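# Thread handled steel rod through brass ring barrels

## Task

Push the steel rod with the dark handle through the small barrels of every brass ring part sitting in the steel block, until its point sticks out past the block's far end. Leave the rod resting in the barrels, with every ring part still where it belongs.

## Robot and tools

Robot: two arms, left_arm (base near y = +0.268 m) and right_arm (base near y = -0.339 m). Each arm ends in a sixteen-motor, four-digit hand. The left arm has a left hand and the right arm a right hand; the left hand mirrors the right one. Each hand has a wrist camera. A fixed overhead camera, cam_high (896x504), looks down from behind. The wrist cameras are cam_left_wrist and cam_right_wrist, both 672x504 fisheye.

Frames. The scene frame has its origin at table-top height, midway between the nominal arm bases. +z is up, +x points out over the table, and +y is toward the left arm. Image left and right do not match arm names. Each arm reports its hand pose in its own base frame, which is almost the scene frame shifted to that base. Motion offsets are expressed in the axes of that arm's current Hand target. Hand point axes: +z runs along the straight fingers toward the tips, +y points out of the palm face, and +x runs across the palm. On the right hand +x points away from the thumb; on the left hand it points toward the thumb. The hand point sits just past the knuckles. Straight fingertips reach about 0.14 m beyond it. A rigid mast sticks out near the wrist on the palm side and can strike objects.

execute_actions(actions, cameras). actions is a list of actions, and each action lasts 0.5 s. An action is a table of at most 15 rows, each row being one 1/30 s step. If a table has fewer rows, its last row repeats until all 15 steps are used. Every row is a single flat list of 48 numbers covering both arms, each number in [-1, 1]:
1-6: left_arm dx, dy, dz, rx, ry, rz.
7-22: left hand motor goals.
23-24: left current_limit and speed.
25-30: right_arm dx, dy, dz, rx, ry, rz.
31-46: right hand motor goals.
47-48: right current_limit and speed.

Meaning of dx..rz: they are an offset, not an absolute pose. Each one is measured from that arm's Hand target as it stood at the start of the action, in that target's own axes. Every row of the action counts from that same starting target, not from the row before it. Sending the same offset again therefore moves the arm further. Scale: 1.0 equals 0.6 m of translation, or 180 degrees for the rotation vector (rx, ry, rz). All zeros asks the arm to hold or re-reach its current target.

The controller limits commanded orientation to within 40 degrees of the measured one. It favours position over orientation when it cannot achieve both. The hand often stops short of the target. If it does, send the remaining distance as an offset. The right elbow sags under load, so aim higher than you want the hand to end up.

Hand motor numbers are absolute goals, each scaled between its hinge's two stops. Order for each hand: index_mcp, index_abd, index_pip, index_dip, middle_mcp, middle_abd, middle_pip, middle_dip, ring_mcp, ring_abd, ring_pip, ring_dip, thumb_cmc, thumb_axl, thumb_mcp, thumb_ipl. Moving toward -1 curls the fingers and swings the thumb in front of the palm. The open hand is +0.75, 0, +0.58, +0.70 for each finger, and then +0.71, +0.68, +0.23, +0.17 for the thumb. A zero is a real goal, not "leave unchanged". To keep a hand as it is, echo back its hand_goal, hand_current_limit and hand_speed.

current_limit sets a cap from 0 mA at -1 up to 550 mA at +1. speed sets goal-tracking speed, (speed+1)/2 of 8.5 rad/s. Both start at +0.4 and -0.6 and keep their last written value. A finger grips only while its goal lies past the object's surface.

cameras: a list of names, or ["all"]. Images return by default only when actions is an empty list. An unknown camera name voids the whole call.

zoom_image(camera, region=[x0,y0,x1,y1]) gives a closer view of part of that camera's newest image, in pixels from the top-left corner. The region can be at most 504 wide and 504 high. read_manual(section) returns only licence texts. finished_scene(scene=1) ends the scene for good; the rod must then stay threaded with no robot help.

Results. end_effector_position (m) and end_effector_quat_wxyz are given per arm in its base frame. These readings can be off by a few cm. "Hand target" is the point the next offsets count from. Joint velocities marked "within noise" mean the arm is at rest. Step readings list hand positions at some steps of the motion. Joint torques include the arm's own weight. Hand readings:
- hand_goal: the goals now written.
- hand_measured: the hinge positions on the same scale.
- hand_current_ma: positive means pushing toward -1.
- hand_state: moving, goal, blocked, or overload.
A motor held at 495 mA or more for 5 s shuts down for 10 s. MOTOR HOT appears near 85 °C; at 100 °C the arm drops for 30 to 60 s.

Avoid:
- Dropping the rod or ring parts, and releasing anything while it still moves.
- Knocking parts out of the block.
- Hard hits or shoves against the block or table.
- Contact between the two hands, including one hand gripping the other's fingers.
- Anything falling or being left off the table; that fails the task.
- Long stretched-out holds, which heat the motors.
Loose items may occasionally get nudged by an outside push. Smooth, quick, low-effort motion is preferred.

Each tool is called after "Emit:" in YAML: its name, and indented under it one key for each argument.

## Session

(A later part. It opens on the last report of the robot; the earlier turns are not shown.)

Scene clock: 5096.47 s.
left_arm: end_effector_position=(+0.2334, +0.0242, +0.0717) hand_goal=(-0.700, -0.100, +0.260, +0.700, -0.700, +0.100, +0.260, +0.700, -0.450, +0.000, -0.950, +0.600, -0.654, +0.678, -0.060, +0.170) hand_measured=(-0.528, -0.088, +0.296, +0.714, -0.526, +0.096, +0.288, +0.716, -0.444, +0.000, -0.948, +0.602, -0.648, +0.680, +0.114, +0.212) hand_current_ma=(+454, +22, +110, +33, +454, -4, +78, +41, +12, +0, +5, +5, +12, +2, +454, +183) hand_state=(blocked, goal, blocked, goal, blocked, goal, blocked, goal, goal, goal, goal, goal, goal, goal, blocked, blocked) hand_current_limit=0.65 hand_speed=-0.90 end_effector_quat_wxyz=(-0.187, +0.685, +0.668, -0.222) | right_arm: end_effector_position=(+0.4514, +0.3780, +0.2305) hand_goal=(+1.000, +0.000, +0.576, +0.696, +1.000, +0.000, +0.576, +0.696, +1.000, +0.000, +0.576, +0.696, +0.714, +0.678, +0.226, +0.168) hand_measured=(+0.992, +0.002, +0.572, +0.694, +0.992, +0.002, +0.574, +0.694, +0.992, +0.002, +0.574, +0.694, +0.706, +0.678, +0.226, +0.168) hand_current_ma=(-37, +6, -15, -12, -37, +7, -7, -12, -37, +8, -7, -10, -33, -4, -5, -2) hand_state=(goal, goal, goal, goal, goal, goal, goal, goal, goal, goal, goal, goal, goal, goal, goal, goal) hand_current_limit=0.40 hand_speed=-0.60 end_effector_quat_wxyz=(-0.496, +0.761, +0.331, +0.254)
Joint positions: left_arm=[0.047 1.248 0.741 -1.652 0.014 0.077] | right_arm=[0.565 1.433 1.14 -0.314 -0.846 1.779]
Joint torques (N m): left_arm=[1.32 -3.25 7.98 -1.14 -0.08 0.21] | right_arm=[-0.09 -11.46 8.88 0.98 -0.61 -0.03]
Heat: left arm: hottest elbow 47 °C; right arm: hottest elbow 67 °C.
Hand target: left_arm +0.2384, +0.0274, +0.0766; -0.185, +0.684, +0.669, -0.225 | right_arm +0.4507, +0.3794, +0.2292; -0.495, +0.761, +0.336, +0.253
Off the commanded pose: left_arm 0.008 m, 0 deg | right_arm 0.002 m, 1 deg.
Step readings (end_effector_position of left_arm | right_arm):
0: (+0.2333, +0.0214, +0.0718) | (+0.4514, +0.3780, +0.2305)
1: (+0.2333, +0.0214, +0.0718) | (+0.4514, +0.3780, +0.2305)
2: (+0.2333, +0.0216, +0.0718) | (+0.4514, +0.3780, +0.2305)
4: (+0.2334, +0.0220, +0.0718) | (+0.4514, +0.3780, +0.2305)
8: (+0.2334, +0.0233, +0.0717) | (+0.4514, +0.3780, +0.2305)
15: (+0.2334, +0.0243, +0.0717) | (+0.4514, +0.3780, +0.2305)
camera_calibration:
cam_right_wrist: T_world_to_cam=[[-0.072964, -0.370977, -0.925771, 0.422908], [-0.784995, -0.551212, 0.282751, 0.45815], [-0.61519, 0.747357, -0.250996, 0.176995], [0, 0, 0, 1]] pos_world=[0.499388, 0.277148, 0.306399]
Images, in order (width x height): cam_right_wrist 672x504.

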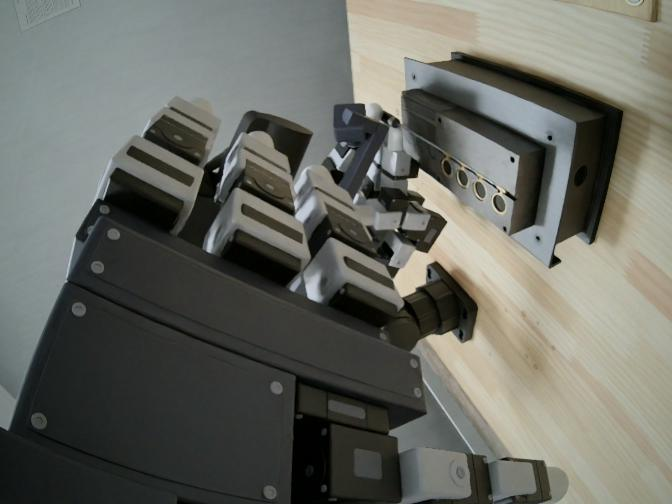

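Emit:
execute_actions:
  actions:
    - [[-0.01655,0.001,0,0.0005,0.0043,0.0009,-0.70,-0.1,0.26,0.7,-0.70,0.1,0.26,0.7,-0.45,0,-0.95,0.6,-0.655,0.678,-0.06,0.17,0.65,-0.9,0,0,0,0,0,0,1,0,0.576,0.696,1,0,0.576,0.696,1,0,0.576,0.696,0.714,0.678,0.226,0.168,0.4,-0.6]]
  cameras: ["cam_right_wrist"]

Emit:
zoom_image:
  camera: "cam_right_wrist"
  region: [482, 174, 509, 194]

Scene clock: 5118.63 s.
left_arm: end_effector_position=(+0.2334, +0.0217, +0.0717) hand_goal=(-0.700, -0.100, +0.260, +0.700, -0.700, +0.100, +0.260, +0.700, -0.450, +0.000, -0.950, +0.600, -0.654, +0.678, -0.060, +0.170) hand_measured=(-0.528, -0.088, +0.296, +0.714, -0.526, +0.098, +0.288, +0.716, -0.444, +0.000, -0.948, +0.602, -0.648, +0.680, +0.114, +0.212) hand_current_ma=(+454, +22, +110, +33, +454, -3, +78, +41, +12, +0, +5, +5, +12, +2, +454, +183) hand_state=(blocked, goal, blocked, goal, blocked, goal, blocked, goal, goal, goal, goal, goal, goal, goal, blocked, blocked) hand_current_limit=0.65 hand_speed=-0.90 end_effector_quat_wxyz=(-0.188, +0.683, +0.670, -0.221) | right_arm: end_effector_position=(+0.4514, +0.3780, +0.2305) hand_goal=(+1.000, +0.000, +0.576, +0.696, +1.000, +0.000, +0.576, +0.696, +1.000, +0.000, +0.576, +0.696, +0.714, +0.678, +0.226, +0.168) hand_measured=(+0.992, +0.002, +0.572, +0.694, +0.992, +0.002, +0.574, +0.694, +0.992, +0.002, +0.574, +0.694, +0.706, +0.678, +0.226, +0.168) hand_current_ma=(-37, +6, -15, -12, -37, +7, -7, -12, -37, +8, -7, -10, -33, -4, -5, -2) hand_state=(goal, goal, goal, goal, goal, goal, goal, goal, goal, goal, goal, goal, goal, goal, goal, goal) hand_current_limit=0.40 hand_speed=-0.60 end_effector_quat_wxyz=(-0.496, +0.761, +0.331, +0.254)
Joint positions: left_arm=[0.035 1.248 0.741 -1.652 0.02 0.061] | right_arm=[0.565 1.433 1.14 -0.314 -0.846 1.779]
Joint torques (N m): left_arm=[-1.85 -3.37 7.99 -1.09 0.13 -0.02] | right_arm=[-0.09 -11.46 8.88 0.98 -0.61 -0.03]
Heat: left arm: hottest elbow 47 °C; right arm: hottest elbow 67 °C.
Hand target: left_arm +0.2388, +0.0175, +0.0769; -0.190, +0.686, +0.666, -0.221 | right_arm +0.4507, +0.3794, +0.2292; -0.495, +0.761, +0.336, +0.253
Off the commanded pose: left_arm 0.009 m, 1 deg | right_arm 0.002 m, 1 deg.
Step readings (end_effector_position of left_arm | right_arm):
0: (+0.2334, +0.0241, +0.0717) | (+0.4514, +0.3780, +0.2305)
1: (+0.2334, +0.0241, +0.0717) | (+0.4514, +0.3780, +0.2305)
2: (+0.2334, +0.0241, +0.0717) | (+0.4514, +0.3780, +0.2305)
4: (+0.2334, +0.0236, +0.0716) | (+0.4514, +0.3780, +0.2305)
8: (+0.2335, +0.0219, +0.0716) | (+0.4514, +0.3780, +0.2305)
15: (+0.2334, +0.0218, +0.0717) | (+0.4514, +0.3780, +0.2305)
camera_calibration:
cam_right_wrist: T_world_to_cam=[[-0.072964, -0.370977, -0.925771, 0.422908], [-0.784995, -0.551212, 0.282751, 0.45815], [-0.61519, 0.747357, -0.250996, 0.176995], [0, 0, 0, 1]] pos_world=[0.499388, 0.277148, 0.306399]
Images, in order (width x height): cam_right_wrist 672x504.

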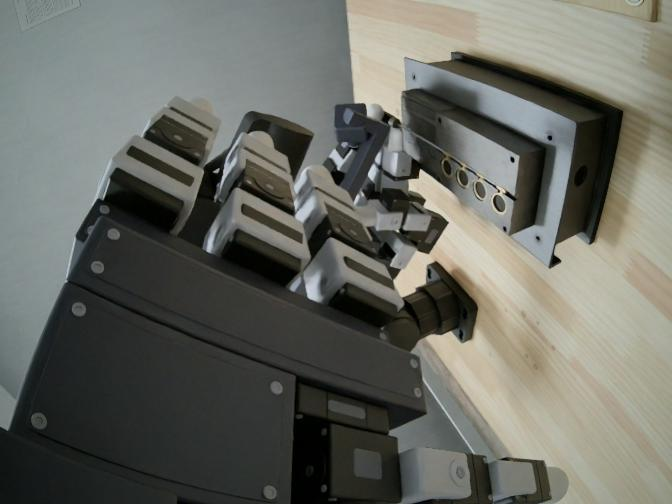

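Scaled by 18.667 from the camera's 672x504 image, which has a finer 960x720 frame.

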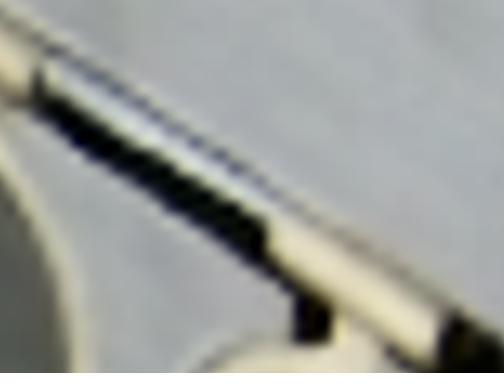

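Emit:
execute_actions:
  actions:
    - [[0,0,0,0,0,0,-0.70,-0.1,0.26,0.7,-0.70,0.1,0.26,0.7,-0.45,0,-0.95,0.6,-0.655,0.678,-0.06,0.17,0.65,-0.9,-0.0938,0.0177,-0.0755,-0.0985,0.0644,0.0421,1,0,1,1,1,0,1,1,1,0,1,1,0.714,0.678,0.226,0.168,0.4,-0.6]]
    - [[0,0,0,0,0,0,-0.70,-0.1,0.26,0.7,-0.70,0.1,0.26,0.7,-0.45,0,-0.95,0.6,-0.655,0.678,-0.06,0.17,0.65,-0.9,-0.0637,0.0078,0.0124,-0.0492,0.0322,0.021,1,0,1,1,1,0,1,1,1,0,1,1,0.714,0.678,0.226,0.168,0.4,-0.6]]
  cameras: ["cam_right_wrist","cam_high"]

Scene clock: 5171.67 s.
left_arm: end_effector_position=(+0.2334, +0.0218, +0.0717) hand_goal=(-0.700, -0.100, +0.260, +0.700, -0.700, +0.100, +0.260, +0.700, -0.450, +0.000, -0.950, +0.600, -0.654, +0.678, -0.060, +0.170) hand_measured=(-0.528, -0.088, +0.296, +0.714, -0.526, +0.098, +0.288, +0.716, -0.444, +0.000, -0.948, +0.602, -0.648, +0.680, +0.114, +0.212) hand_current_ma=(+454, +22, +110, +33, +454, -3, +78, +41, +12, +0, +5, +5, +12, +2, +454, +183) hand_state=(blocked, goal, blocked, goal, blocked, goal, blocked, goal, goal, goal, goal, goal, goal, goal, blocked, blocked) hand_current_limit=0.65 hand_speed=-0.90 end_effector_quat_wxyz=(-0.188, +0.683, +0.670, -0.221) | right_arm: end_effector_position=(+0.3983, +0.3191, +0.1683) hand_goal=(+1.000, +0.000, +1.000, +1.000, +1.000, +0.000, +1.000, +1.000, +1.000, +0.000, +1.000, +1.000, +0.714, +0.678, +0.226, +0.168) hand_measured=(+0.994, +0.002, +0.994, +0.996, +0.994, +0.002, +0.996, +0.996, +0.994, +0.002, +0.994, +0.998, +0.706, +0.678, +0.226, +0.168) hand_current_ma=(-31, +6, -24, -14, -31, +7, -20, -15, -30, +8, -23, -12, -33, -4, -5, -2) hand_state=(goal, goal, goal, goal, goal, goal, goal, goal, goal, goal, goal, goal, goal, goal, goal, goal) hand_current_limit=0.40 hand_speed=-0.60 end_effector_quat_wxyz=(-0.366, +0.836, +0.134, +0.385)
Joint positions: left_arm=[0.035 1.248 0.741 -1.652 0.02 0.06] | right_arm=[0.743 1.252 0.777 0.019 -0.159 2.095]
Joint torques (N m): left_arm=[-1.67 -3.14 8.06 -1.06 0.16 -0.01] | right_arm=[-0.5 -7.88 8.62 2.28 0.07 0.25]
Heat: left arm: hottest elbow 47 °C; right arm: hottest elbow 67 °C.
Hand target: left_arm +0.2388, +0.0175, +0.0769; -0.190, +0.686, +0.666, -0.221 | right_arm +0.3995, +0.3223, +0.1668; -0.374, +0.836, +0.115, +0.384
Off the commanded pose: left_arm 0.009 m, 1 deg | right_arm 0.004 m, 2 deg.
joint sent to its limit (right arm) — joint 6 (wrist roll), upper limit. The joint targets still meet the commanded pose.
Step readings (end_effector_position of left_arm | right_arm):
0: (+0.2334, +0.0218, +0.0717) | (+0.4514, +0.3780, +0.2305)
1: (+0.2334, +0.0218, +0.0717) | (+0.4520, +0.3771, +0.2296)
2: (+0.2334, +0.0218, +0.0717) | (+0.4558, +0.3702, +0.2259)
4: (+0.2334, +0.0218, +0.0717) | (+0.4555, +0.3519, +0.2157)
8: (+0.2334, +0.0218, +0.0717) | (+0.4336, +0.3160, +0.1928)
15: (+0.2334, +0.0218, +0.0717) | (+0.4233, +0.3166, +0.1982)
16: (+0.2334, +0.0218, +0.0717) | (+0.4235, +0.3167, +0.1988)
17: (+0.2334, +0.0218, +0.0717) | (+0.4254, +0.3141, +0.1988)
19: (+0.2334, +0.0218, +0.0717) | (+0.4259, +0.3089, +0.1952)
23: (+0.2334, +0.0218, +0.0717) | (+0.4080, +0.3111, +0.1743)
30: (+0.2334, +0.0218, +0.0717) | (+0.3972, +0.3190, +0.1670)
camera_calibration:
cam_right_wrist: T_world_to_cam=[[-0.232538, -0.365901, -0.901134, 0.397341], [-0.964657, -0.0313065, 0.261642, 0.310846], [-0.123947, 0.930127, -0.345689, -0.0652851], [0, 0, 0, 1]] pos_world=[0.384165, 0.215842, 0.254159]
Images, in order (width x height): cam_high 896x504, cam_right_wrist 672x504.

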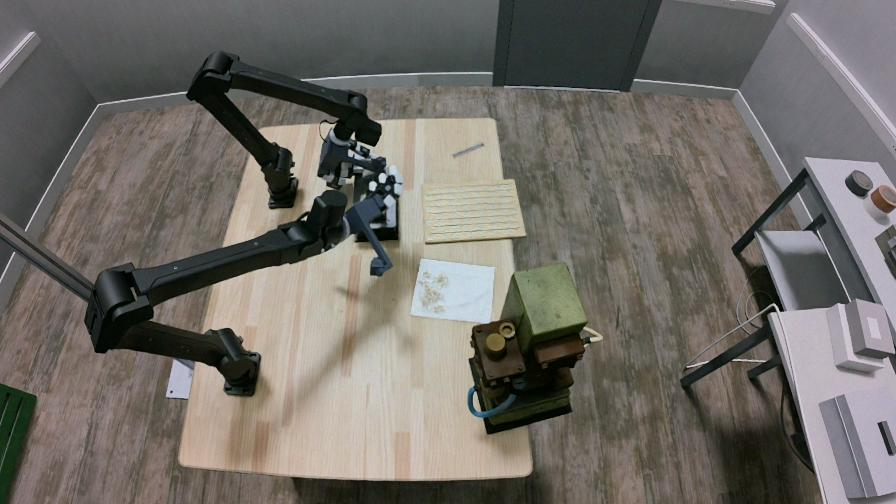

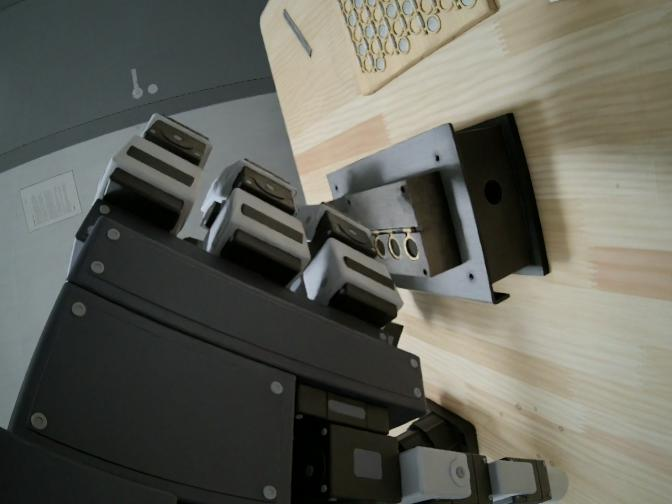

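Emit:
zoom_image:
  camera: "cam_right_wrist"
  region: [380, 205, 440, 265]

Emit:
zoom_image:
  camera: "cam_right_wrist"
  region: [395, 218, 427, 242]

Scaled by 8.400 from the camera's 672x504 image, which has a finer 960x720 frame.

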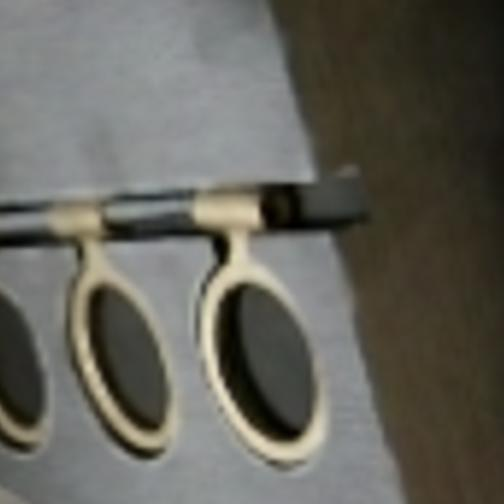

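Scaled by 15.750 from the camera's 672x504 image, which has a finer 960x720 frame.

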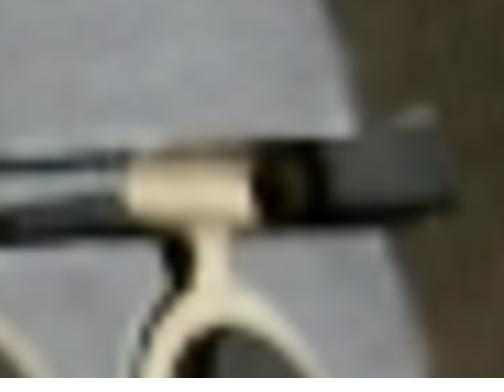

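Emit:
execute_actions:
  actions:
    - [[0,0,0,0,0,0,-0.70,-0.1,0.26,0.7,-0.70,0.1,0.26,0.7,-0.45,0,-0.95,0.6,-0.655,0.678,-0.06,0.17,0.65,-0.9,-0.0618,0.0057,0.027,0.0942,0.0665,0.0772,1,0,1,1,1,0,1,1,1,0,1,1,0.714,0.678,0.226,0.168,0.4,-0.6]]
    - [[0,0,0,0,0,0,-0.70,-0.1,0.26,0.7,-0.70,0.1,0.26,0.7,-0.45,0,-0.95,0.6,-0.655,0.678,-0.06,0.17,0.65,-0.9,0,0,0,0,0,0,1,0,1,1,1,0,1,1,1,0,1,1,0.714,0.678,0.226,0.168,0.4,-0.6]]
  cameras: ["cam_right_wrist"]

Scene clock: 5213.50 s.
left_arm: end_effector_position=(+0.2334, +0.0218, +0.0717) hand_goal=(-0.700, -0.100, +0.260, +0.700, -0.700, +0.100, +0.260, +0.700, -0.450, +0.000, -0.950, +0.600, -0.654, +0.678, -0.060, +0.170) hand_measured=(-0.528, -0.088, +0.296, +0.714, -0.526, +0.098, +0.288, +0.716, -0.444, +0.000, -0.948, +0.602, -0.648, +0.680, +0.114, +0.212) hand_current_ma=(+454, +22, +110, +33, +454, -3, +78, +41, +12, +0, +5, +5, +12, +2, +454, +183) hand_state=(blocked, goal, blocked, goal, blocked, goal, blocked, goal, goal, goal, goal, goal, goal, goal, blocked, blocked) hand_current_limit=0.65 hand_speed=-0.90 end_effector_quat_wxyz=(-0.188, +0.683, +0.670, -0.221) | right_arm: end_effector_position=(+0.3879, +0.3315, +0.1361) hand_goal=(+1.000, +0.000, +1.000, +1.000, +1.000, +0.000, +1.000, +1.000, +1.000, +0.000, +1.000, +1.000, +0.714, +0.678, +0.226, +0.168) hand_measured=(+0.992, +0.002, +0.994, +0.996, +0.992, +0.002, +0.996, +0.996, +0.992, +0.002, +0.994, +0.998, +0.706, +0.678, +0.226, +0.168) hand_current_ma=(-38, +6, -24, -14, -39, +7, -20, -15, -39, +8, -22, -12, -33, -4, -5, -2) hand_state=(goal, goal, goal, goal, goal, goal, goal, goal, goal, goal, goal, goal, goal, goal, goal, goal) hand_current_limit=0.40 hand_speed=-0.60 end_effector_quat_wxyz=(-0.463, +0.749, +0.172, +0.442)
Joint positions: left_arm=[0.035 1.248 0.741 -1.652 0.02 0.06] | right_arm=[0.721 1.327 0.548 0.589 -0.309 2.096]
Joint torques (N m): left_arm=[-1.38 -3.14 7.99 -1.14 0.12 -0.02] | right_arm=[0.38 -7.06 6.89 2.39 0.11 0.21]
Heat: left arm: hottest elbow 47 °C; right arm: hottest elbow 63 °C.
Hand target: left_arm +0.2388, +0.0175, +0.0769; -0.190, +0.686, +0.666, -0.221 | right_arm +0.3849, +0.3351, +0.1309; -0.546, +0.735, +0.030, +0.400
Off the commanded pose: left_arm 0.009 m, 1 deg | right_arm 0.007 m, 20 deg.
joint sent to its limit (right arm) — joint 6 (wrist roll), upper limit. The joint targets are off in orientation, not in position.
Step readings (end_effector_position of left_arm | right_arm):
0: (+0.2334, +0.0218, +0.0717) | (+0.3982, +0.3191, +0.1682)
1: (+0.2334, +0.0218, +0.0717) | (+0.3979, +0.3196, +0.1680)
2: (+0.2334, +0.0218, +0.0717) | (+0.3959, +0.3252, +0.1677)
4: (+0.2334, +0.0218, +0.0717) | (+0.3912, +0.3337, +0.1651)
8: (+0.2334, +0.0218, +0.0717) | (+0.3754, +0.3330, +0.1419)
15: (+0.2334, +0.0218, +0.0717) | (+0.3790, +0.3338, +0.1272)
16: (+0.2334, +0.0218, +0.0717) | (+0.3800, +0.3347, +0.1288)
17: (+0.2334, +0.0218, +0.0717) | (+0.3813, +0.3351, +0.1309)
19: (+0.2334, +0.0218, +0.0717) | (+0.3831, +0.3355, +0.1343)
23: (+0.2334, +0.0218, +0.0717) | (+0.3859, +0.3344, +0.1380)
30: (+0.2334, +0.0218, +0.0717) | (+0.3874, +0.3319, +0.1362)
camera_calibration:
cam_right_wrist: T_world_to_cam=[[-0.0428312, -0.179563, -0.982814, 0.246296], [-0.979732, -0.185124, 0.0765195, 0.391696], [-0.195682, 0.966171, -0.167994, -0.0974986], [0, 0, 0, 1]] pos_world=[0.375228, 0.210938, 0.195711]
Images, in order (width x height): cam_right_wrist 672x504.

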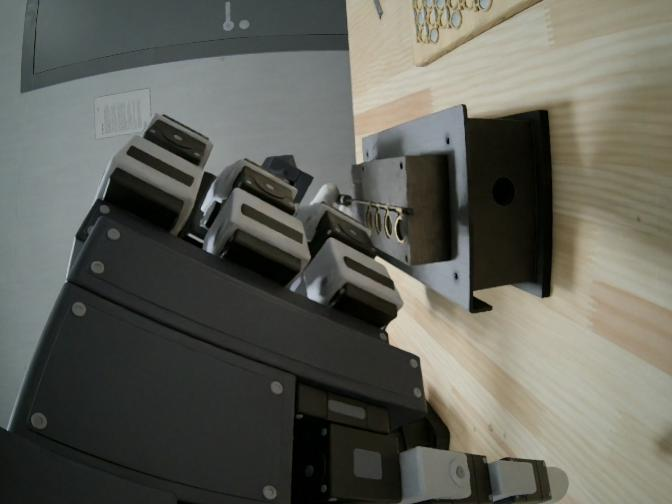

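Emit:
zoom_image:
  camera: "cam_right_wrist"
  region: [391, 197, 419, 218]

Emit:
zoom_image:
  camera: "cam_right_wrist"
  region: [335, 170, 435, 245]

Scaled by 18.000 from the camera's 672x504 image, which has a finer 960x720 frame.

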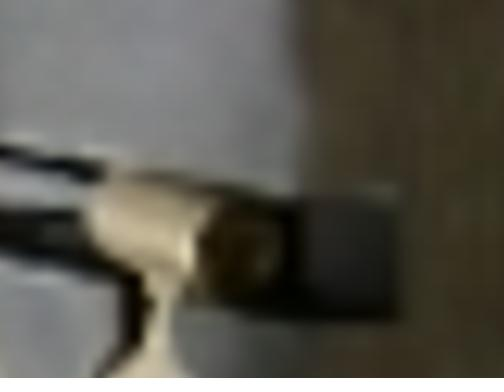

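Scaled by 5.040 from the camera's 672x504 image, which has a finer 960x720 frame.

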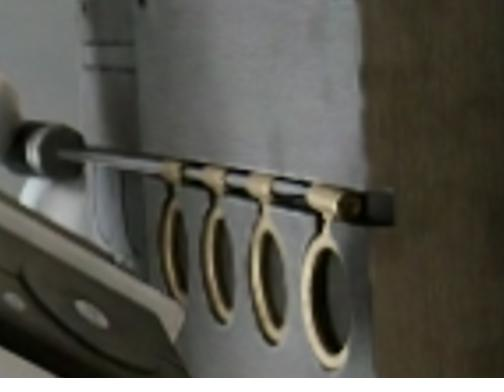

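Emit:
zoom_image:
  camera: "cam_right_wrist"
  region: [382, 196, 412, 218]

Scaled by 16.800 from the camera's 672x504 image, which has a finer 960x720 frame.

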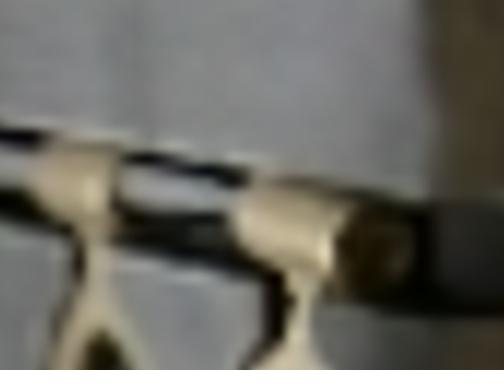

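Emit:
execute_actions:
  actions:
    - [[0,0,0,0,0,0,-0.70,-0.1,0.26,0.7,-0.70,0.1,0.26,0.7,-0.45,0,-0.95,0.6,-0.655,0.678,-0.06,0.17,0.65,-0.9,-0.0465,0.075,-0.0683,0,0,0,1,0,1,1,1,0,1,1,1,0,1,1,0.714,0.678,0.226,0.168,0.4,-0.6]]
    - [[0,0,0,0,0,0,-0.70,-0.1,0.26,0.7,-0.70,0.1,0.26,0.7,-0.45,0,-0.95,0.6,-0.655,0.678,-0.06,0.17,0.65,-0.9,0,0,0,0,0,0,1,0,1,1,1,0,1,1,1,0,1,1,0.714,0.678,0.226,0.168,0.4,-0.6]]
  cameras: ["cam_right_wrist"]

Scene clock: 5247.03 s.
left_arm: end_effector_position=(+0.2334, +0.0218, +0.0717) hand_goal=(-0.700, -0.100, +0.260, +0.700, -0.700, +0.100, +0.260, +0.700, -0.450, +0.000, -0.950, +0.600, -0.654, +0.678, -0.060, +0.170) hand_measured=(-0.528, -0.088, +0.296, +0.714, -0.526, +0.098, +0.288, +0.716, -0.444, +0.000, -0.948, +0.602, -0.648, +0.680, +0.114, +0.212) hand_current_ma=(+454, +22, +110, +33, +454, -3, +78, +41, +12, +0, +5, +5, +12, +2, +454, +183) hand_state=(blocked, goal, blocked, goal, blocked, goal, blocked, goal, goal, goal, goal, goal, goal, goal, blocked, blocked) hand_current_limit=0.65 hand_speed=-0.90 end_effector_quat_wxyz=(-0.188, +0.683, +0.670, -0.221) | right_arm: end_effector_position=(+0.3619, +0.2944, +0.0820) hand_goal=(+1.000, +0.000, +1.000, +1.000, +1.000, +0.000, +1.000, +1.000, +1.000, +0.000, +1.000, +1.000, +0.714, +0.678, +0.226, +0.168) hand_measured=(+0.992, +0.002, +0.994, +0.996, +0.992, +0.002, +0.996, +0.996, +0.992, +0.002, +0.996, +0.998, +0.706, +0.678, +0.226, +0.168) hand_current_ma=(-38, +6, -23, -14, -39, +7, -19, -15, -39, +8, -21, -12, -33, -4, -5, -2) hand_state=(goal, goal, goal, goal, goal, goal, goal, goal, goal, goal, goal, goal, goal, goal, goal, goal) hand_current_limit=0.40 hand_speed=-0.60 end_effector_quat_wxyz=(-0.468, +0.755, +0.174, +0.426)
Joint positions: left_arm=[0.035 1.248 0.741 -1.652 0.02 0.06] | right_arm=[0.669 1.373 0.395 0.762 -0.383 2.096]
Joint torques (N m): left_arm=[-1.55 -3.25 8.06 -1.11 0.14 0] | right_arm=[-0.79 -6.48 6.09 2.33 0.01 0.2]
Heat: left arm: hottest elbow 47 °C; right arm: hottest elbow 62 °C.
Hand target: left_arm +0.2388, +0.0175, +0.0769; -0.190, +0.686, +0.666, -0.221 | right_arm +0.3649, +0.2941, +0.0821; -0.547, +0.735, +0.029, +0.400
Off the commanded pose: left_arm 0.009 m, 1 deg | right_arm 0.003 m, 19 deg.
joint sent to its limit (right arm) — joint 6 (wrist roll), upper limit. The joint targets are off in orientation, not in position.
Step readings (end_effector_position of left_arm | right_arm):
0: (+0.2334, +0.0218, +0.0717) | (+0.3880, +0.3315, +0.1362)
1: (+0.2334, +0.0218, +0.0717) | (+0.3877, +0.3313, +0.1358)
2: (+0.2334, +0.0218, +0.0717) | (+0.3862, +0.3305, +0.1344)
4: (+0.2334, +0.0218, +0.0717) | (+0.3807, +0.3248, +0.1282)
8: (+0.2334, +0.0218, +0.0717) | (+0.3629, +0.3030, +0.0941)
15: (+0.2334, +0.0218, +0.0717) | (+0.3596, +0.2937, +0.0775)
16: (+0.2334, +0.0218, +0.0717) | (+0.3602, +0.2938, +0.0787)
17: (+0.2334, +0.0218, +0.0717) | (+0.3607, +0.2939, +0.0796)
19: (+0.2334, +0.0218, +0.0717) | (+0.3613, +0.2940, +0.0805)
23: (+0.2334, +0.0218, +0.0717) | (+0.3616, +0.2942, +0.0813)
30: (+0.2334, +0.0218, +0.0717) | (+0.3618, +0.2944, +0.0819)
camera_calibration:
cam_right_wrist: T_world_to_cam=[[-0.0686272, -0.185768, -0.980194, 0.196296], [-0.973055, -0.204321, 0.106851, 0.36428], [-0.220124, 0.961115, -0.166741, -0.0656522], [0, 0, 0, 1]] pos_world=[0.353484, 0.173995, 0.142538]
Images, in order (width x height): cam_right_wrist 672x504.

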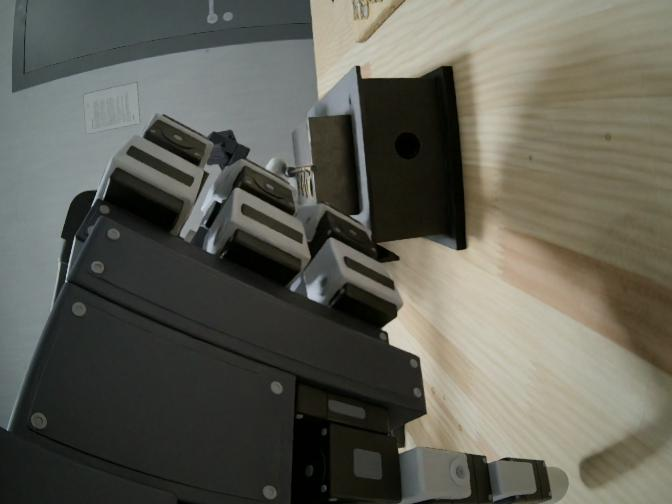

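Emit:
zoom_image:
  camera: "cam_right_wrist"
  region: [290, 155, 330, 185]

Emit:
zoom_image:
  camera: "cam_right_wrist"
  region: [302, 158, 324, 174]

Scaled by 12.600 from the camera's 672x504 image, which has a finer 960x720 frame.

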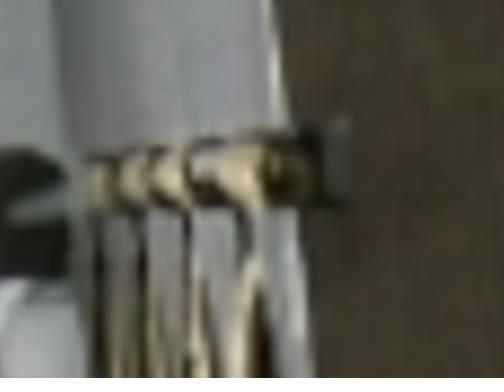

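Scaled by 22.909 from the camera's 672x504 image, which has a finer 960x720 frame.

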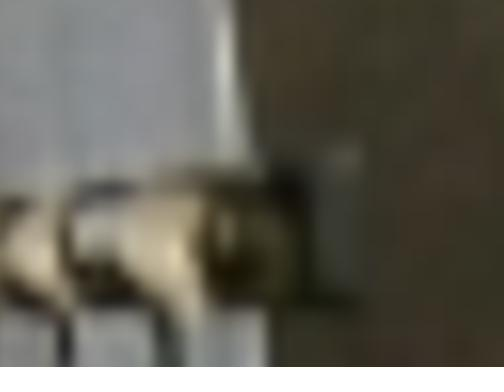

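Emit:
execute_actions:
  actions:
    - [[0.01753,-0.0012,0.0003,-0.0005,-0.0037,-0.0018,-0.70,-0.1,0.26,0.7,-0.70,0.1,0.26,0.7,-0.45,0,-0.95,0.6,-0.655,0.678,-0.06,0.17,0.65,-0.9,0,0,0,0,0,0,1,0,1,1,1,0,1,1,1,0,1,1,0.714,0.678,0.226,0.168,0.4,-0.6]]
    - [[-0.01785,0.0011,0,0.0006,0.0043,0.0009,-0.70,-0.1,0.26,0.7,-0.70,0.1,0.26,0.7,-0.45,0,-0.95,0.6,-0.655,0.678,-0.06,0.17,0.65,-0.9,0,0,0,0,0,0,1,0,1,1,1,0,1,1,1,0,1,1,0.714,0.678,0.226,0.168,0.4,-0.6]]
  cameras: ["cam_right_wrist"]

Emit:
zoom_image:
  camera: "cam_right_wrist"
  region: [302, 158, 324, 174]

Scene clock: 5275.30 s.
left_arm: end_effector_position=(+0.2333, +0.0217, +0.0718) hand_goal=(-0.700, -0.100, +0.260, +0.700, -0.700, +0.100, +0.260, +0.700, -0.450, +0.000, -0.950, +0.600, -0.654, +0.678, -0.060, +0.170) hand_measured=(-0.528, -0.088, +0.296, +0.714, -0.526, +0.098, +0.288, +0.716, -0.444, +0.000, -0.948, +0.602, -0.648, +0.680, +0.114, +0.212) hand_current_ma=(+454, +22, +110, +33, +454, -3, +78, +41, +12, +0, +5, +5, +12, +2, +454, +183) hand_state=(blocked, goal, blocked, goal, blocked, goal, blocked, goal, goal, goal, goal, goal, goal, goal, blocked, blocked) hand_current_limit=0.65 hand_speed=-0.90 end_effector_quat_wxyz=(-0.189, +0.682, +0.671, -0.221) | right_arm: end_effector_position=(+0.3619, +0.2944, +0.0820) hand_goal=(+1.000, +0.000, +1.000, +1.000, +1.000, +0.000, +1.000, +1.000, +1.000, +0.000, +1.000, +1.000, +0.714, +0.678, +0.226, +0.168) hand_measured=(+0.992, +0.002, +0.994, +0.996, +0.992, +0.002, +0.996, +0.996, +0.992, +0.002, +0.996, +0.998, +0.706, +0.678, +0.226, +0.168) hand_current_ma=(-38, +6, -23, -14, -39, +7, -19, -15, -39, +8, -21, -12, -33, -4, -5, -2) hand_state=(goal, goal, goal, goal, goal, goal, goal, goal, goal, goal, goal, goal, goal, goal, goal, goal) hand_current_limit=0.40 hand_speed=-0.60 end_effector_quat_wxyz=(-0.468, +0.755, +0.174, +0.426)
Joint positions: left_arm=[0.033 1.248 0.741 -1.652 0.02 0.055] | right_arm=[0.669 1.373 0.395 0.762 -0.383 2.096]
Joint torques (N m): left_arm=[-1.9 -3.19 8.03 -1.11 0.16 0.04] | right_arm=[-0.85 -6.36 6.08 2.37 0.03 0.21]
Heat: left arm: hottest elbow 47 °C; right arm: hottest elbow 61 °C.
Hand target: left_arm +0.2388, +0.0173, +0.0768; -0.191, +0.686, +0.667, -0.220 | right_arm +0.3649, +0.2941, +0.0821; -0.547, +0.735, +0.029, +0.400
Off the commanded pose: left_arm 0.009 m, 1 deg | right_arm 0.003 m, 19 deg.
joint sent to its limit (right arm) — joint 6 (wrist roll), upper limit. The joint targets are off in orientation, not in position.
Step readings (end_effector_position of left_arm | right_arm):
0: (+0.2334, +0.0218, +0.0717) | (+0.3619, +0.2944, +0.0820)
1: (+0.2334, +0.0218, +0.0717) | (+0.3619, +0.2944, +0.0820)
2: (+0.2334, +0.0219, +0.0717) | (+0.3619, +0.2944, +0.0820)
4: (+0.2334, +0.0222, +0.0718) | (+0.3619, +0.2944, +0.0820)
8: (+0.2334, +0.0236, +0.0717) | (+0.3619, +0.2944, +0.0820)
15: (+0.2334, +0.0247, +0.0717) | (+0.3619, +0.2944, +0.0820)
16: (+0.2334, +0.0247, +0.0717) | (+0.3619, +0.2944, +0.0820)
17: (+0.2334, +0.0246, +0.0717) | (+0.3619, +0.2944, +0.0820)
19: (+0.2334, +0.0240, +0.0717) | (+0.3619, +0.2944, +0.0820)
23: (+0.2334, +0.0218, +0.0717) | (+0.3619, +0.2944, +0.0820)
30: (+0.2333, +0.0217, +0.0718) | (+0.3619, +0.2944, +0.0820)
camera_calibration:
cam_right_wrist: T_world_to_cam=[[-0.0686272, -0.185768, -0.980194, 0.196296], [-0.973055, -0.204321, 0.106851, 0.36428], [-0.220124, 0.961115, -0.166741, -0.0656522], [0, 0, 0, 1]] pos_world=[0.353484, 0.173995, 0.142538]
Images, in order (width x height): cam_right_wrist 672x504.

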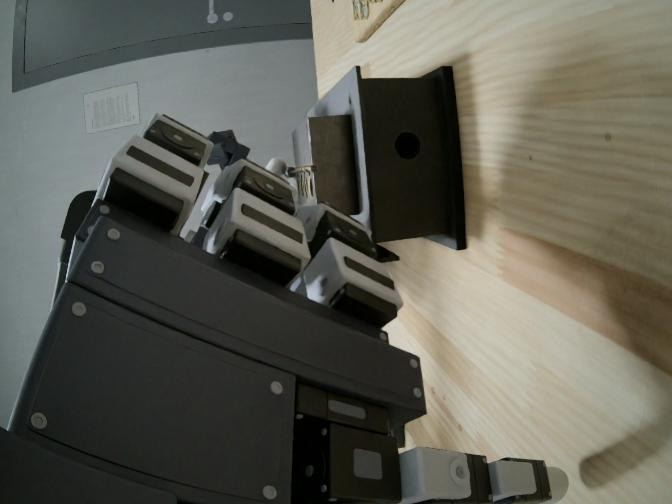

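Scaled by 22.909 from the camera's 672x504 image, which has a finer 960x720 frame.

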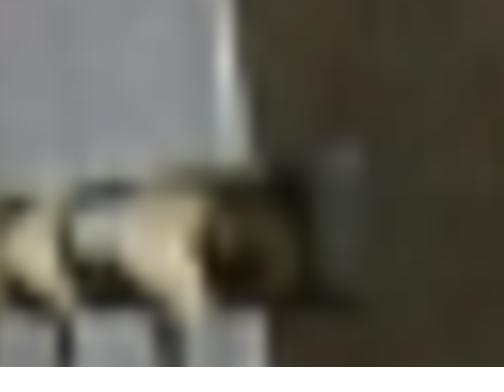

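Emit:
execute_actions:
  actions:
    - [[0.01788,-0.0012,0.0003,-0.0006,-0.0044,-0.0009,-0.70,-0.1,0.26,0.7,-0.70,0.1,0.26,0.7,-0.45,0,-0.95,0.6,-0.655,0.678,-0.06,0.17,0.65,-0.9,0,0,0,0,0,0,1,0,1,1,1,0,1,1,1,0,1,1,0.714,0.678,0.226,0.168,0.4,-0.6]]
    - [[-0.01435,0.0009,0,0.0005,0.0043,0.0009,-0.70,-0.1,0.26,0.7,-0.70,0.1,0.26,0.7,-0.45,0,-0.95,0.6,-0.655,0.678,-0.06,0.17,0.65,-0.9,0,0,0,0,0,0,1,0,1,1,1,0,1,1,1,0,1,1,0.714,0.678,0.226,0.168,0.4,-0.6]]
  cameras: ["cam_right_wrist"]

Emit:
zoom_image:
  camera: "cam_right_wrist"
  region: [302, 158, 324, 174]

Scene clock: 5288.63 s.
left_arm: end_effector_position=(+0.2334, +0.0224, +0.0717) hand_goal=(-0.700, -0.100, +0.260, +0.700, -0.700, +0.100, +0.260, +0.700, -0.450, +0.000, -0.950, +0.600, -0.654, +0.678, -0.060, +0.170) hand_measured=(-0.528, -0.088, +0.296, +0.714, -0.526, +0.096, +0.288, +0.716, -0.444, +0.000, -0.948, +0.602, -0.648, +0.680, +0.114, +0.212) hand_current_ma=(+454, +22, +110, +33, +454, -5, +78, +41, +12, +0, +5, +5, +12, +2, +454, +183) hand_state=(blocked, goal, blocked, goal, blocked, goal, blocked, goal, goal, goal, goal, goal, goal, goal, blocked, blocked) hand_current_limit=0.65 hand_speed=-0.90 end_effector_quat_wxyz=(-0.188, +0.685, +0.669, -0.221) | right_arm: end_effector_position=(+0.3619, +0.2944, +0.0820) hand_goal=(+1.000, +0.000, +1.000, +1.000, +1.000, +0.000, +1.000, +1.000, +1.000, +0.000, +1.000, +1.000, +0.714, +0.678, +0.226, +0.168) hand_measured=(+0.992, +0.002, +0.994, +0.996, +0.992, +0.002, +0.996, +0.996, +0.992, +0.002, +0.996, +0.998, +0.706, +0.678, +0.226, +0.168) hand_current_ma=(-38, +6, -23, -14, -39, +7, -19, -15, -39, +8, -21, -12, -33, -4, -5, -2) hand_state=(goal, goal, goal, goal, goal, goal, goal, goal, goal, goal, goal, goal, goal, goal, goal, goal) hand_current_limit=0.40 hand_speed=-0.60 end_effector_quat_wxyz=(-0.468, +0.755, +0.174, +0.426)
Joint positions: left_arm=[0.038 1.248 0.741 -1.652 0.018 0.067] | right_arm=[0.669 1.373 0.395 0.762 -0.383 2.096]
Joint torques (N m): left_arm=[-1.49 -3.25 7.94 -1.16 0.11 -0.04] | right_arm=[-0.79 -6.36 6.08 2.36 0.03 0.2]
Heat: left arm: hottest elbow 47 °C; right arm: hottest elbow 60 °C.
Hand target: left_arm +0.2387, +0.0194, +0.0768; -0.191, +0.686, +0.667, -0.220 | right_arm +0.3649, +0.2941, +0.0821; -0.547, +0.735, +0.029, +0.400
Off the commanded pose: left_arm 0.008 m, 0 deg | right_arm 0.003 m, 19 deg.
joint sent to its limit (right arm) — joint 6 (wrist roll), upper limit. The joint targets are off in orientation, not in position.
Step readings (end_effector_position of left_arm | right_arm):
0: (+0.2333, +0.0217, +0.0718) | (+0.3619, +0.2944, +0.0820)
1: (+0.2333, +0.0217, +0.0718) | (+0.3619, +0.2944, +0.0820)
2: (+0.2333, +0.0218, +0.0718) | (+0.3619, +0.2944, +0.0820)
4: (+0.2334, +0.0222, +0.0718) | (+0.3619, +0.2944, +0.0820)
8: (+0.2334, +0.0237, +0.0718) | (+0.3619, +0.2944, +0.0820)
15: (+0.2333, +0.0248, +0.0717) | (+0.3619, +0.2944, +0.0820)
16: (+0.2334, +0.0248, +0.0717) | (+0.3619, +0.2944, +0.0820)
17: (+0.2334, +0.0247, +0.0717) | (+0.3619, +0.2944, +0.0820)
19: (+0.2334, +0.0245, +0.0717) | (+0.3619, +0.2944, +0.0820)
23: (+0.2334, +0.0235, +0.0717) | (+0.3619, +0.2944, +0.0820)
30: (+0.2334, +0.0224, +0.0717) | (+0.3619, +0.2944, +0.0820)
camera_calibration:
cam_right_wrist: T_world_to_cam=[[-0.0686272, -0.185768, -0.980194, 0.196296], [-0.973055, -0.204321, 0.106851, 0.36428], [-0.220124, 0.961115, -0.166741, -0.0656522], [0, 0, 0, 1]] pos_world=[0.353484, 0.173995, 0.142538]
Images, in order (width x height): cam_right_wrist 672x504.

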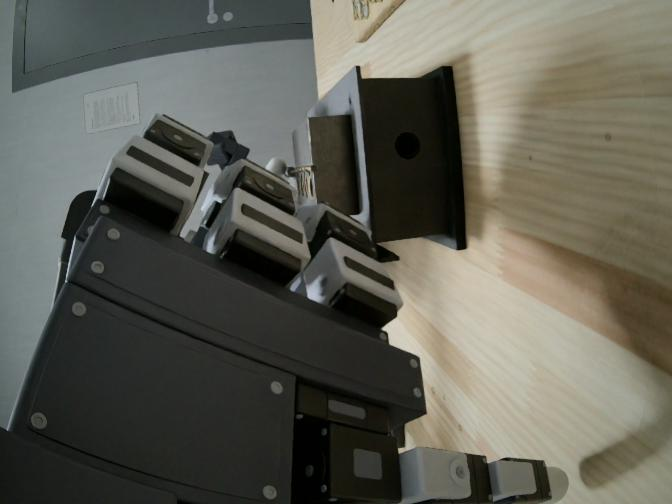

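Scaled by 22.909 from the camera's 672x504 image, which has a finer 960x720 frame.

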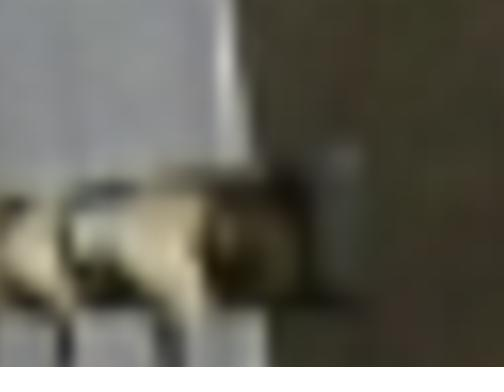

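Emit:
execute_actions:
  actions: []
  cameras: ["cam_left_wrist"]

Emit:
zoom_image:
  camera: "cam_left_wrist"
  region: [250, 120, 450, 320]

Scene clock: 5376.67 s.
left_arm: end_effector_position=(+0.2334, +0.0224, +0.0717) hand_goal=(-0.700, -0.100, +0.260, +0.700, -0.700, +0.100, +0.260, +0.700, -0.450, +0.000, -0.950, +0.600, -0.654, +0.678, -0.060, +0.170) hand_measured=(-0.528, -0.088, +0.296, +0.714, -0.526, +0.096, +0.288, +0.716, -0.444, +0.000, -0.948, +0.602, -0.648, +0.680, +0.114, +0.212) hand_current_ma=(+454, +22, +110, +33, +454, -5, +78, +41, +12, +0, +5, +5, +12, +2, +454, +183) hand_state=(blocked, goal, blocked, goal, blocked, goal, blocked, goal, goal, goal, goal, goal, goal, goal, blocked, blocked) hand_current_limit=0.65 hand_speed=-0.90 end_effector_quat_wxyz=(-0.188, +0.685, +0.669, -0.221) | right_arm: end_effector_position=(+0.3619, +0.2944, +0.0820) hand_goal=(+1.000, +0.000, +1.000, +1.000, +1.000, +0.000, +1.000, +1.000, +1.000, +0.000, +1.000, +1.000, +0.714, +0.678, +0.226, +0.168) hand_measured=(+0.992, +0.002, +0.994, +0.996, +0.992, +0.002, +0.996, +0.996, +0.992, +0.002, +0.996, +0.998, +0.706, +0.678, +0.226, +0.168) hand_current_ma=(-38, +6, -23, -14, -39, +7, -19, -15, -39, +8, -21, -12, -33, -4, -5, -2) hand_state=(goal, goal, goal, goal, goal, goal, goal, goal, goal, goal, goal, goal, goal, goal, goal, goal) hand_current_limit=0.40 hand_speed=-0.60 end_effector_quat_wxyz=(-0.468, +0.755, +0.174, +0.426)
Joint positions: left_arm=[0.038 1.248 0.741 -1.652 0.018 0.067] | right_arm=[0.669 1.373 0.395 0.762 -0.383 2.096]
Joint velocities: within noise
Joint torques (N m): left_arm=[-1.55 -3.49 8.02 -1.16 0.08 -0.06] | right_arm=[-0.85 -6.36 6.08 2.35 0.03 0.2]
Heat: left arm: hottest elbow 47 °C; right arm: hottest elbow 58 °C.
Hand target: left_arm +0.2387, +0.0194, +0.0768; -0.191, +0.686, +0.667, -0.220 | right_arm +0.3649, +0.2941, +0.0821; -0.547, +0.735, +0.029, +0.400
Off the commanded pose: left_arm 0.008 m, 0 deg | right_arm 0.003 m, 19 deg.
camera_calibration:
cam_left_wrist: T_world_to_cam=[[-0.551569, -0.722027, 0.41767, 0.0847219], [0.0205142, 0.488832, 0.872137, -0.130801], [-0.833877, 0.489612, -0.254813, 0.324538], [0, 0, 0, 1]] pos_world=[0.320038, -0.0337863, 0.161387]
Images, in order (width x height): cam_left_wrist 672x504.

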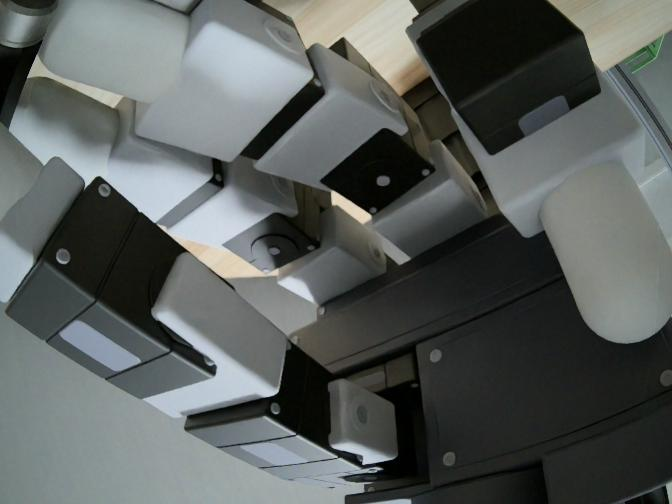

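Scaled by 2.520 from the camera's 672x504 image, which has a finer 960x720 frame.

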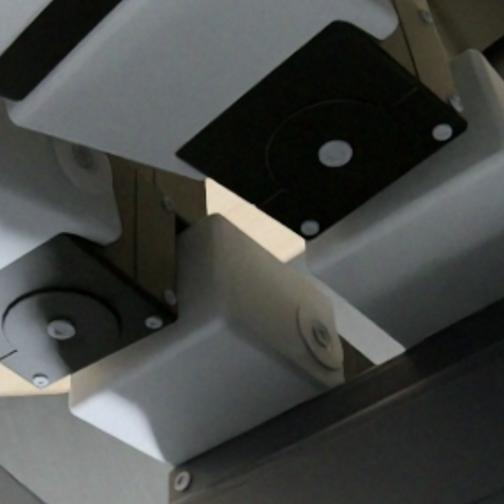

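Emit:
execute_actions:
  actions:
    - [[0.01407,-0.001,0.0003,-0.0005,-0.0043,-0.0009,-0.70,-0.1,0.26,0.7,-0.70,0.1,0.26,0.7,-0.45,0,-0.95,0.6,-0.655,0.678,-0.06,0.17,0.65,-0.9,0,0,0,0,0,0,1,0,1,1,1,0,1,1,1,0,1,1,0.714,0.678,0.226,0.168,0.4,-0.6]]
    - [[0,0,0,0,0,0,-0.62,-0.1,0.26,0.7,-0.53,0.1,0.26,0.7,-0.45,0,-0.95,0.6,-0.655,0.678,0.06,0.17,0.65,-0.9,0,0,0,0,0,0,1,0,1,1,1,0,1,1,1,0,1,1,0.714,0.678,0.226,0.168,0.4,-0.6]]
  cameras: ["cam_right_wrist"]

Emit:
zoom_image:
  camera: "cam_right_wrist"
  region: [260, 150, 330, 200]

Scene clock: 5437.67 s.
left_arm: end_effector_position=(+0.2334, +0.0246, +0.0717) hand_goal=(-0.620, -0.100, +0.260, +0.700, -0.530, +0.100, +0.260, +0.700, -0.450, +0.000, -0.950, +0.600, -0.654, +0.678, +0.060, +0.170) hand_measured=(-0.528, -0.090, +0.296, +0.714, -0.516, +0.096, +0.278, +0.714, -0.444, +0.000, -0.948, +0.602, -0.648, +0.680, +0.118, +0.212) hand_current_ma=(+369, +20, +110, +33, +39, -5, +46, +34, +12, +0, +5, +5, +10, +2, +266, +183) hand_state=(blocked, goal, blocked, goal, goal, goal, goal, goal, goal, goal, goal, goal, goal, goal, blocked, blocked) hand_current_limit=0.65 hand_speed=-0.90 end_effector_quat_wxyz=(-0.188, +0.685, +0.668, -0.221) | right_arm: end_effector_position=(+0.3619, +0.2944, +0.0820) hand_goal=(+1.000, +0.000, +1.000, +1.000, +1.000, +0.000, +1.000, +1.000, +1.000, +0.000, +1.000, +1.000, +0.714, +0.678, +0.226, +0.168) hand_measured=(+0.992, +0.002, +0.994, +0.996, +0.992, +0.002, +0.996, +0.996, +0.992, +0.002, +0.996, +0.998, +0.706, +0.678, +0.226, +0.168) hand_current_ma=(-38, +6, -23, -14, -39, +7, -19, -15, -39, +8, -21, -12, -33, -4, -5, -2) hand_state=(goal, goal, goal, goal, goal, goal, goal, goal, goal, goal, goal, goal, goal, goal, goal, goal) hand_current_limit=0.40 hand_speed=-0.60 end_effector_quat_wxyz=(-0.468, +0.755, +0.174, +0.426)
Joint positions: left_arm=[0.047 1.248 0.741 -1.652 0.013 0.075] | right_arm=[0.669 1.373 0.395 0.762 -0.383 2.096]
Joint torques (N m): left_arm=[1.44 -3.31 7.97 -1.11 -0.08 0.13] | right_arm=[-0.79 -6.42 6.06 2.36 0.03 0.2]
Heat: left arm: hottest elbow 47 °C; right arm: hottest elbow 58 °C.
Hand target: left_arm +0.2382, +0.0279, +0.0765; -0.186, +0.683, +0.669, -0.224 | right_arm +0.3649, +0.2941, +0.0821; -0.547, +0.735, +0.029, +0.400
Off the commanded pose: left_arm 0.008 m, 0 deg | right_arm 0.003 m, 19 deg.
joint sent to its limit (right arm) — joint 6 (wrist roll), upper limit. The joint targets are off in orientation, not in position.
Step readings (end_effector_position of left_arm | right_arm):
0: (+0.2334, +0.0224, +0.0717) | (+0.3619, +0.2944, +0.0820)
1: (+0.2334, +0.0224, +0.0717) | (+0.3619, +0.2944, +0.0820)
2: (+0.2334, +0.0224, +0.0717) | (+0.3619, +0.2944, +0.0820)
4: (+0.2334, +0.0226, +0.0717) | (+0.3619, +0.2944, +0.0820)
8: (+0.2334, +0.0235, +0.0717) | (+0.3619, +0.2944, +0.0820)
15: (+0.2334, +0.0246, +0.0717) | (+0.3619, +0.2944, +0.0820)
16: (+0.2334, +0.0246, +0.0717) | (+0.3619, +0.2944, +0.0820)
17: (+0.2334, +0.0246, +0.0717) | (+0.3619, +0.2944, +0.0820)
19: (+0.2334, +0.0246, +0.0717) | (+0.3619, +0.2944, +0.0820)
23: (+0.2334, +0.0246, +0.0717) | (+0.3619, +0.2944, +0.0820)
30: (+0.2334, +0.0246, +0.0717) | (+0.3619, +0.2944, +0.0820)
camera_calibration:
cam_right_wrist: T_world_to_cam=[[-0.0686272, -0.185768, -0.980194, 0.196296], [-0.973055, -0.204321, 0.106851, 0.36428], [-0.220124, 0.961115, -0.166741, -0.0656522], [0, 0, 0, 1]] pos_world=[0.353484, 0.173995, 0.142538]
Images, in order (width x height): cam_right_wrist 672x504.

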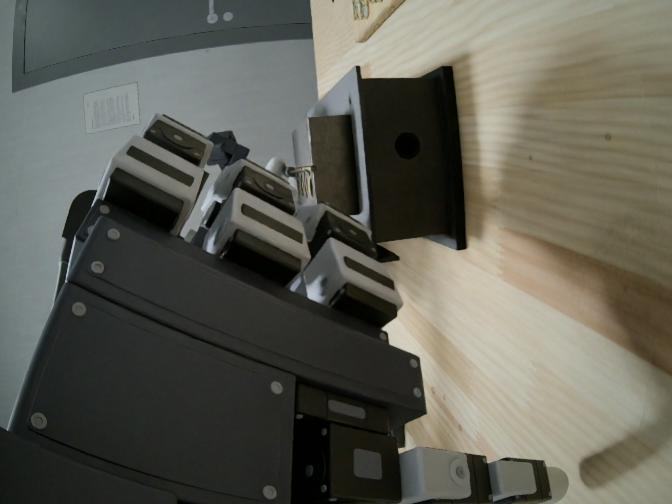

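Scaled by 7.200 from the camera's 672x504 image, which has a finer 960x720 frame.

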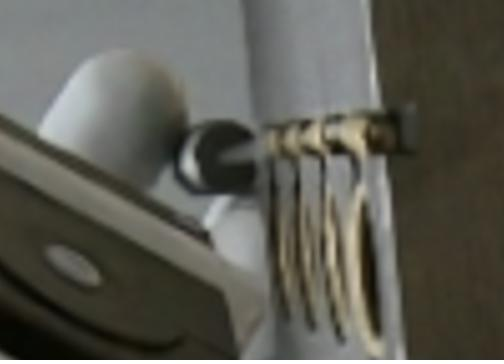

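Emit:
execute_actions:
  actions:
    - [[0,0,0,0,0,0,-0.62,-0.1,0.26,0.7,-0.43,0.1,0.26,0.5,-0.45,0,-0.95,0.6,-0.655,0.678,0.06,0.17,0.65,-0.9,0,0,0,0,0,0,1,0,1,1,1,0,1,1,1,0,1,1,0.714,0.678,0.226,0.168,0.4,-0.6]]
  cameras: ["cam_right_wrist","cam_left_wrist"]

Emit:
zoom_image:
  camera: "cam_right_wrist"
  region: [260, 150, 330, 200]

Scene clock: 5446.20 s.
left_arm: end_effector_position=(+0.2331, +0.0245, +0.0718) hand_goal=(-0.620, -0.100, +0.260, +0.700, -0.430, +0.100, +0.260, +0.500, -0.450, +0.000, -0.950, +0.600, -0.654, +0.678, +0.060, +0.170) hand_measured=(-0.542, -0.096, +0.296, +0.714, -0.490, +0.096, +0.252, +0.550, -0.444, +0.000, -0.948, +0.602, -0.648, +0.680, +0.134, +0.212) hand_current_ma=(+302, +6, +110, +33, -220, -6, -17, +159, +12, +0, +5, +5, +12, +2, +354, +183) hand_state=(blocked, goal, blocked, goal, blocked, goal, goal, blocked, goal, goal, goal, goal, goal, goal, blocked, blocked) hand_current_limit=0.65 hand_speed=-0.90 end_effector_quat_wxyz=(-0.188, +0.685, +0.668, -0.222) | right_arm: end_effector_position=(+0.3619, +0.2944, +0.0820) hand_goal=(+1.000, +0.000, +1.000, +1.000, +1.000, +0.000, +1.000, +1.000, +1.000, +0.000, +1.000, +1.000, +0.714, +0.678, +0.226, +0.168) hand_measured=(+0.992, +0.002, +0.994, +0.996, +0.992, +0.002, +0.996, +0.996, +0.992, +0.002, +0.996, +0.998, +0.706, +0.678, +0.226, +0.168) hand_current_ma=(-38, +6, -23, -14, -39, +7, -19, -15, -39, +8, -21, -12, -33, -4, -5, -2) hand_state=(goal, goal, goal, goal, goal, goal, goal, goal, goal, goal, goal, goal, goal, goal, goal, goal) hand_current_limit=0.40 hand_speed=-0.60 end_effector_quat_wxyz=(-0.468, +0.755, +0.174, +0.426)
Joint positions: left_arm=[0.047 1.248 0.741 -1.654 0.013 0.076] | right_arm=[0.669 1.373 0.395 0.762 -0.383 2.096]
Joint torques (N m): left_arm=[1.08 -3.43 7.95 -1.09 -0.06 0.14] | right_arm=[-0.79 -6.42 6.08 2.36 0.03 0.2]
Heat: left arm: hottest elbow 47 °C; right arm: hottest elbow 57 °C.
Hand target: left_arm +0.2381, +0.0278, +0.0765; -0.186, +0.683, +0.669, -0.224 | right_arm +0.3649, +0.2941, +0.0821; -0.547, +0.735, +0.029, +0.400
Off the commanded pose: left_arm 0.008 m, 0 deg | right_arm 0.003 m, 19 deg.
joint sent to its limit (right arm) — joint 6 (wrist roll), upper limit. The joint targets are off in orientation, not in position.
Step readings (end_effector_position of left_arm | right_arm):
0: (+0.2334, +0.0246, +0.0717) | (+0.3619, +0.2944, +0.0820)
1: (+0.2334, +0.0246, +0.0717) | (+0.3619, +0.2944, +0.0820)
2: (+0.2334, +0.0246, +0.0717) | (+0.3619, +0.2944, +0.0820)
4: (+0.2333, +0.0246, +0.0717) | (+0.3619, +0.2944, +0.0820)
8: (+0.2332, +0.0245, +0.0717) | (+0.3619, +0.2944, +0.0820)
15: (+0.2331, +0.0245, +0.0718) | (+0.3619, +0.2944, +0.0820)
camera_calibration:
cam_left_wrist: T_world_to_cam=[[-0.552285, -0.720768, 0.418897, 0.0861467], [0.0221677, 0.489607, 0.871661, -0.132252], [-0.833361, 0.490691, -0.254425, 0.323066], [0, 0, 0, 1]] pos_world=[0.31974, -0.0316823, 0.161388]
cam_right_wrist: T_world_to_cam=[[-0.0686272, -0.185768, -0.980194, 0.196296], [-0.973055, -0.204321, 0.106851, 0.36428], [-0.220124, 0.961115, -0.166741, -0.0656522], [0, 0, 0, 1]] pos_world=[0.353484, 0.173995, 0.142538]
Images, in order (width x height): cam_left_wrist 672x504, cam_right_wrist 672x504.

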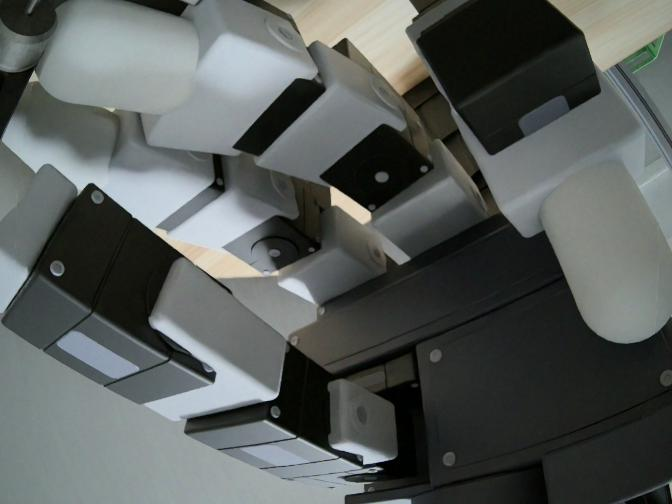

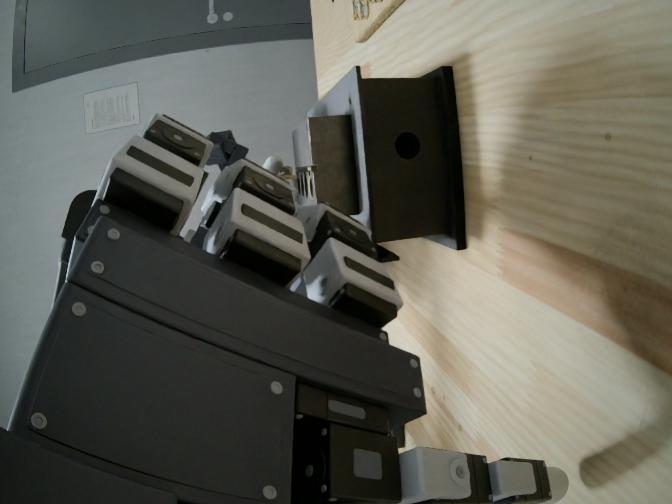

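Scaled by 7.200 from the camera's 672x504 image, which has a finer 960x720 frame.

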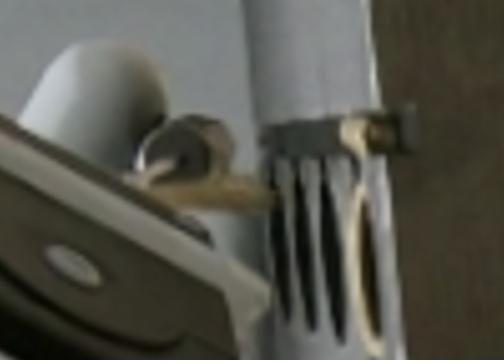

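Emit:
zoom_image:
  camera: "cam_right_wrist"
  region: [275, 155, 325, 195]

Emit:
zoom_image:
  camera: "cam_left_wrist"
  region: [0, 0, 120, 90]

Scaled by 10.080 from the camera's 672x504 image, which has a finer 960x720 frame.

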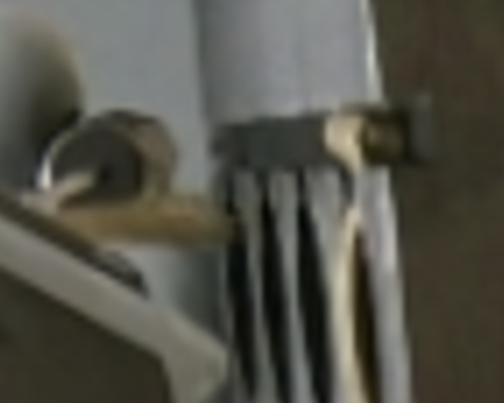

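Scaled by 4.200 from the camera's 672x504 image, which has a finer 960x720 frame.

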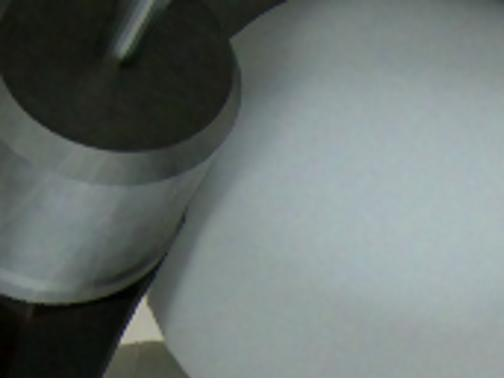

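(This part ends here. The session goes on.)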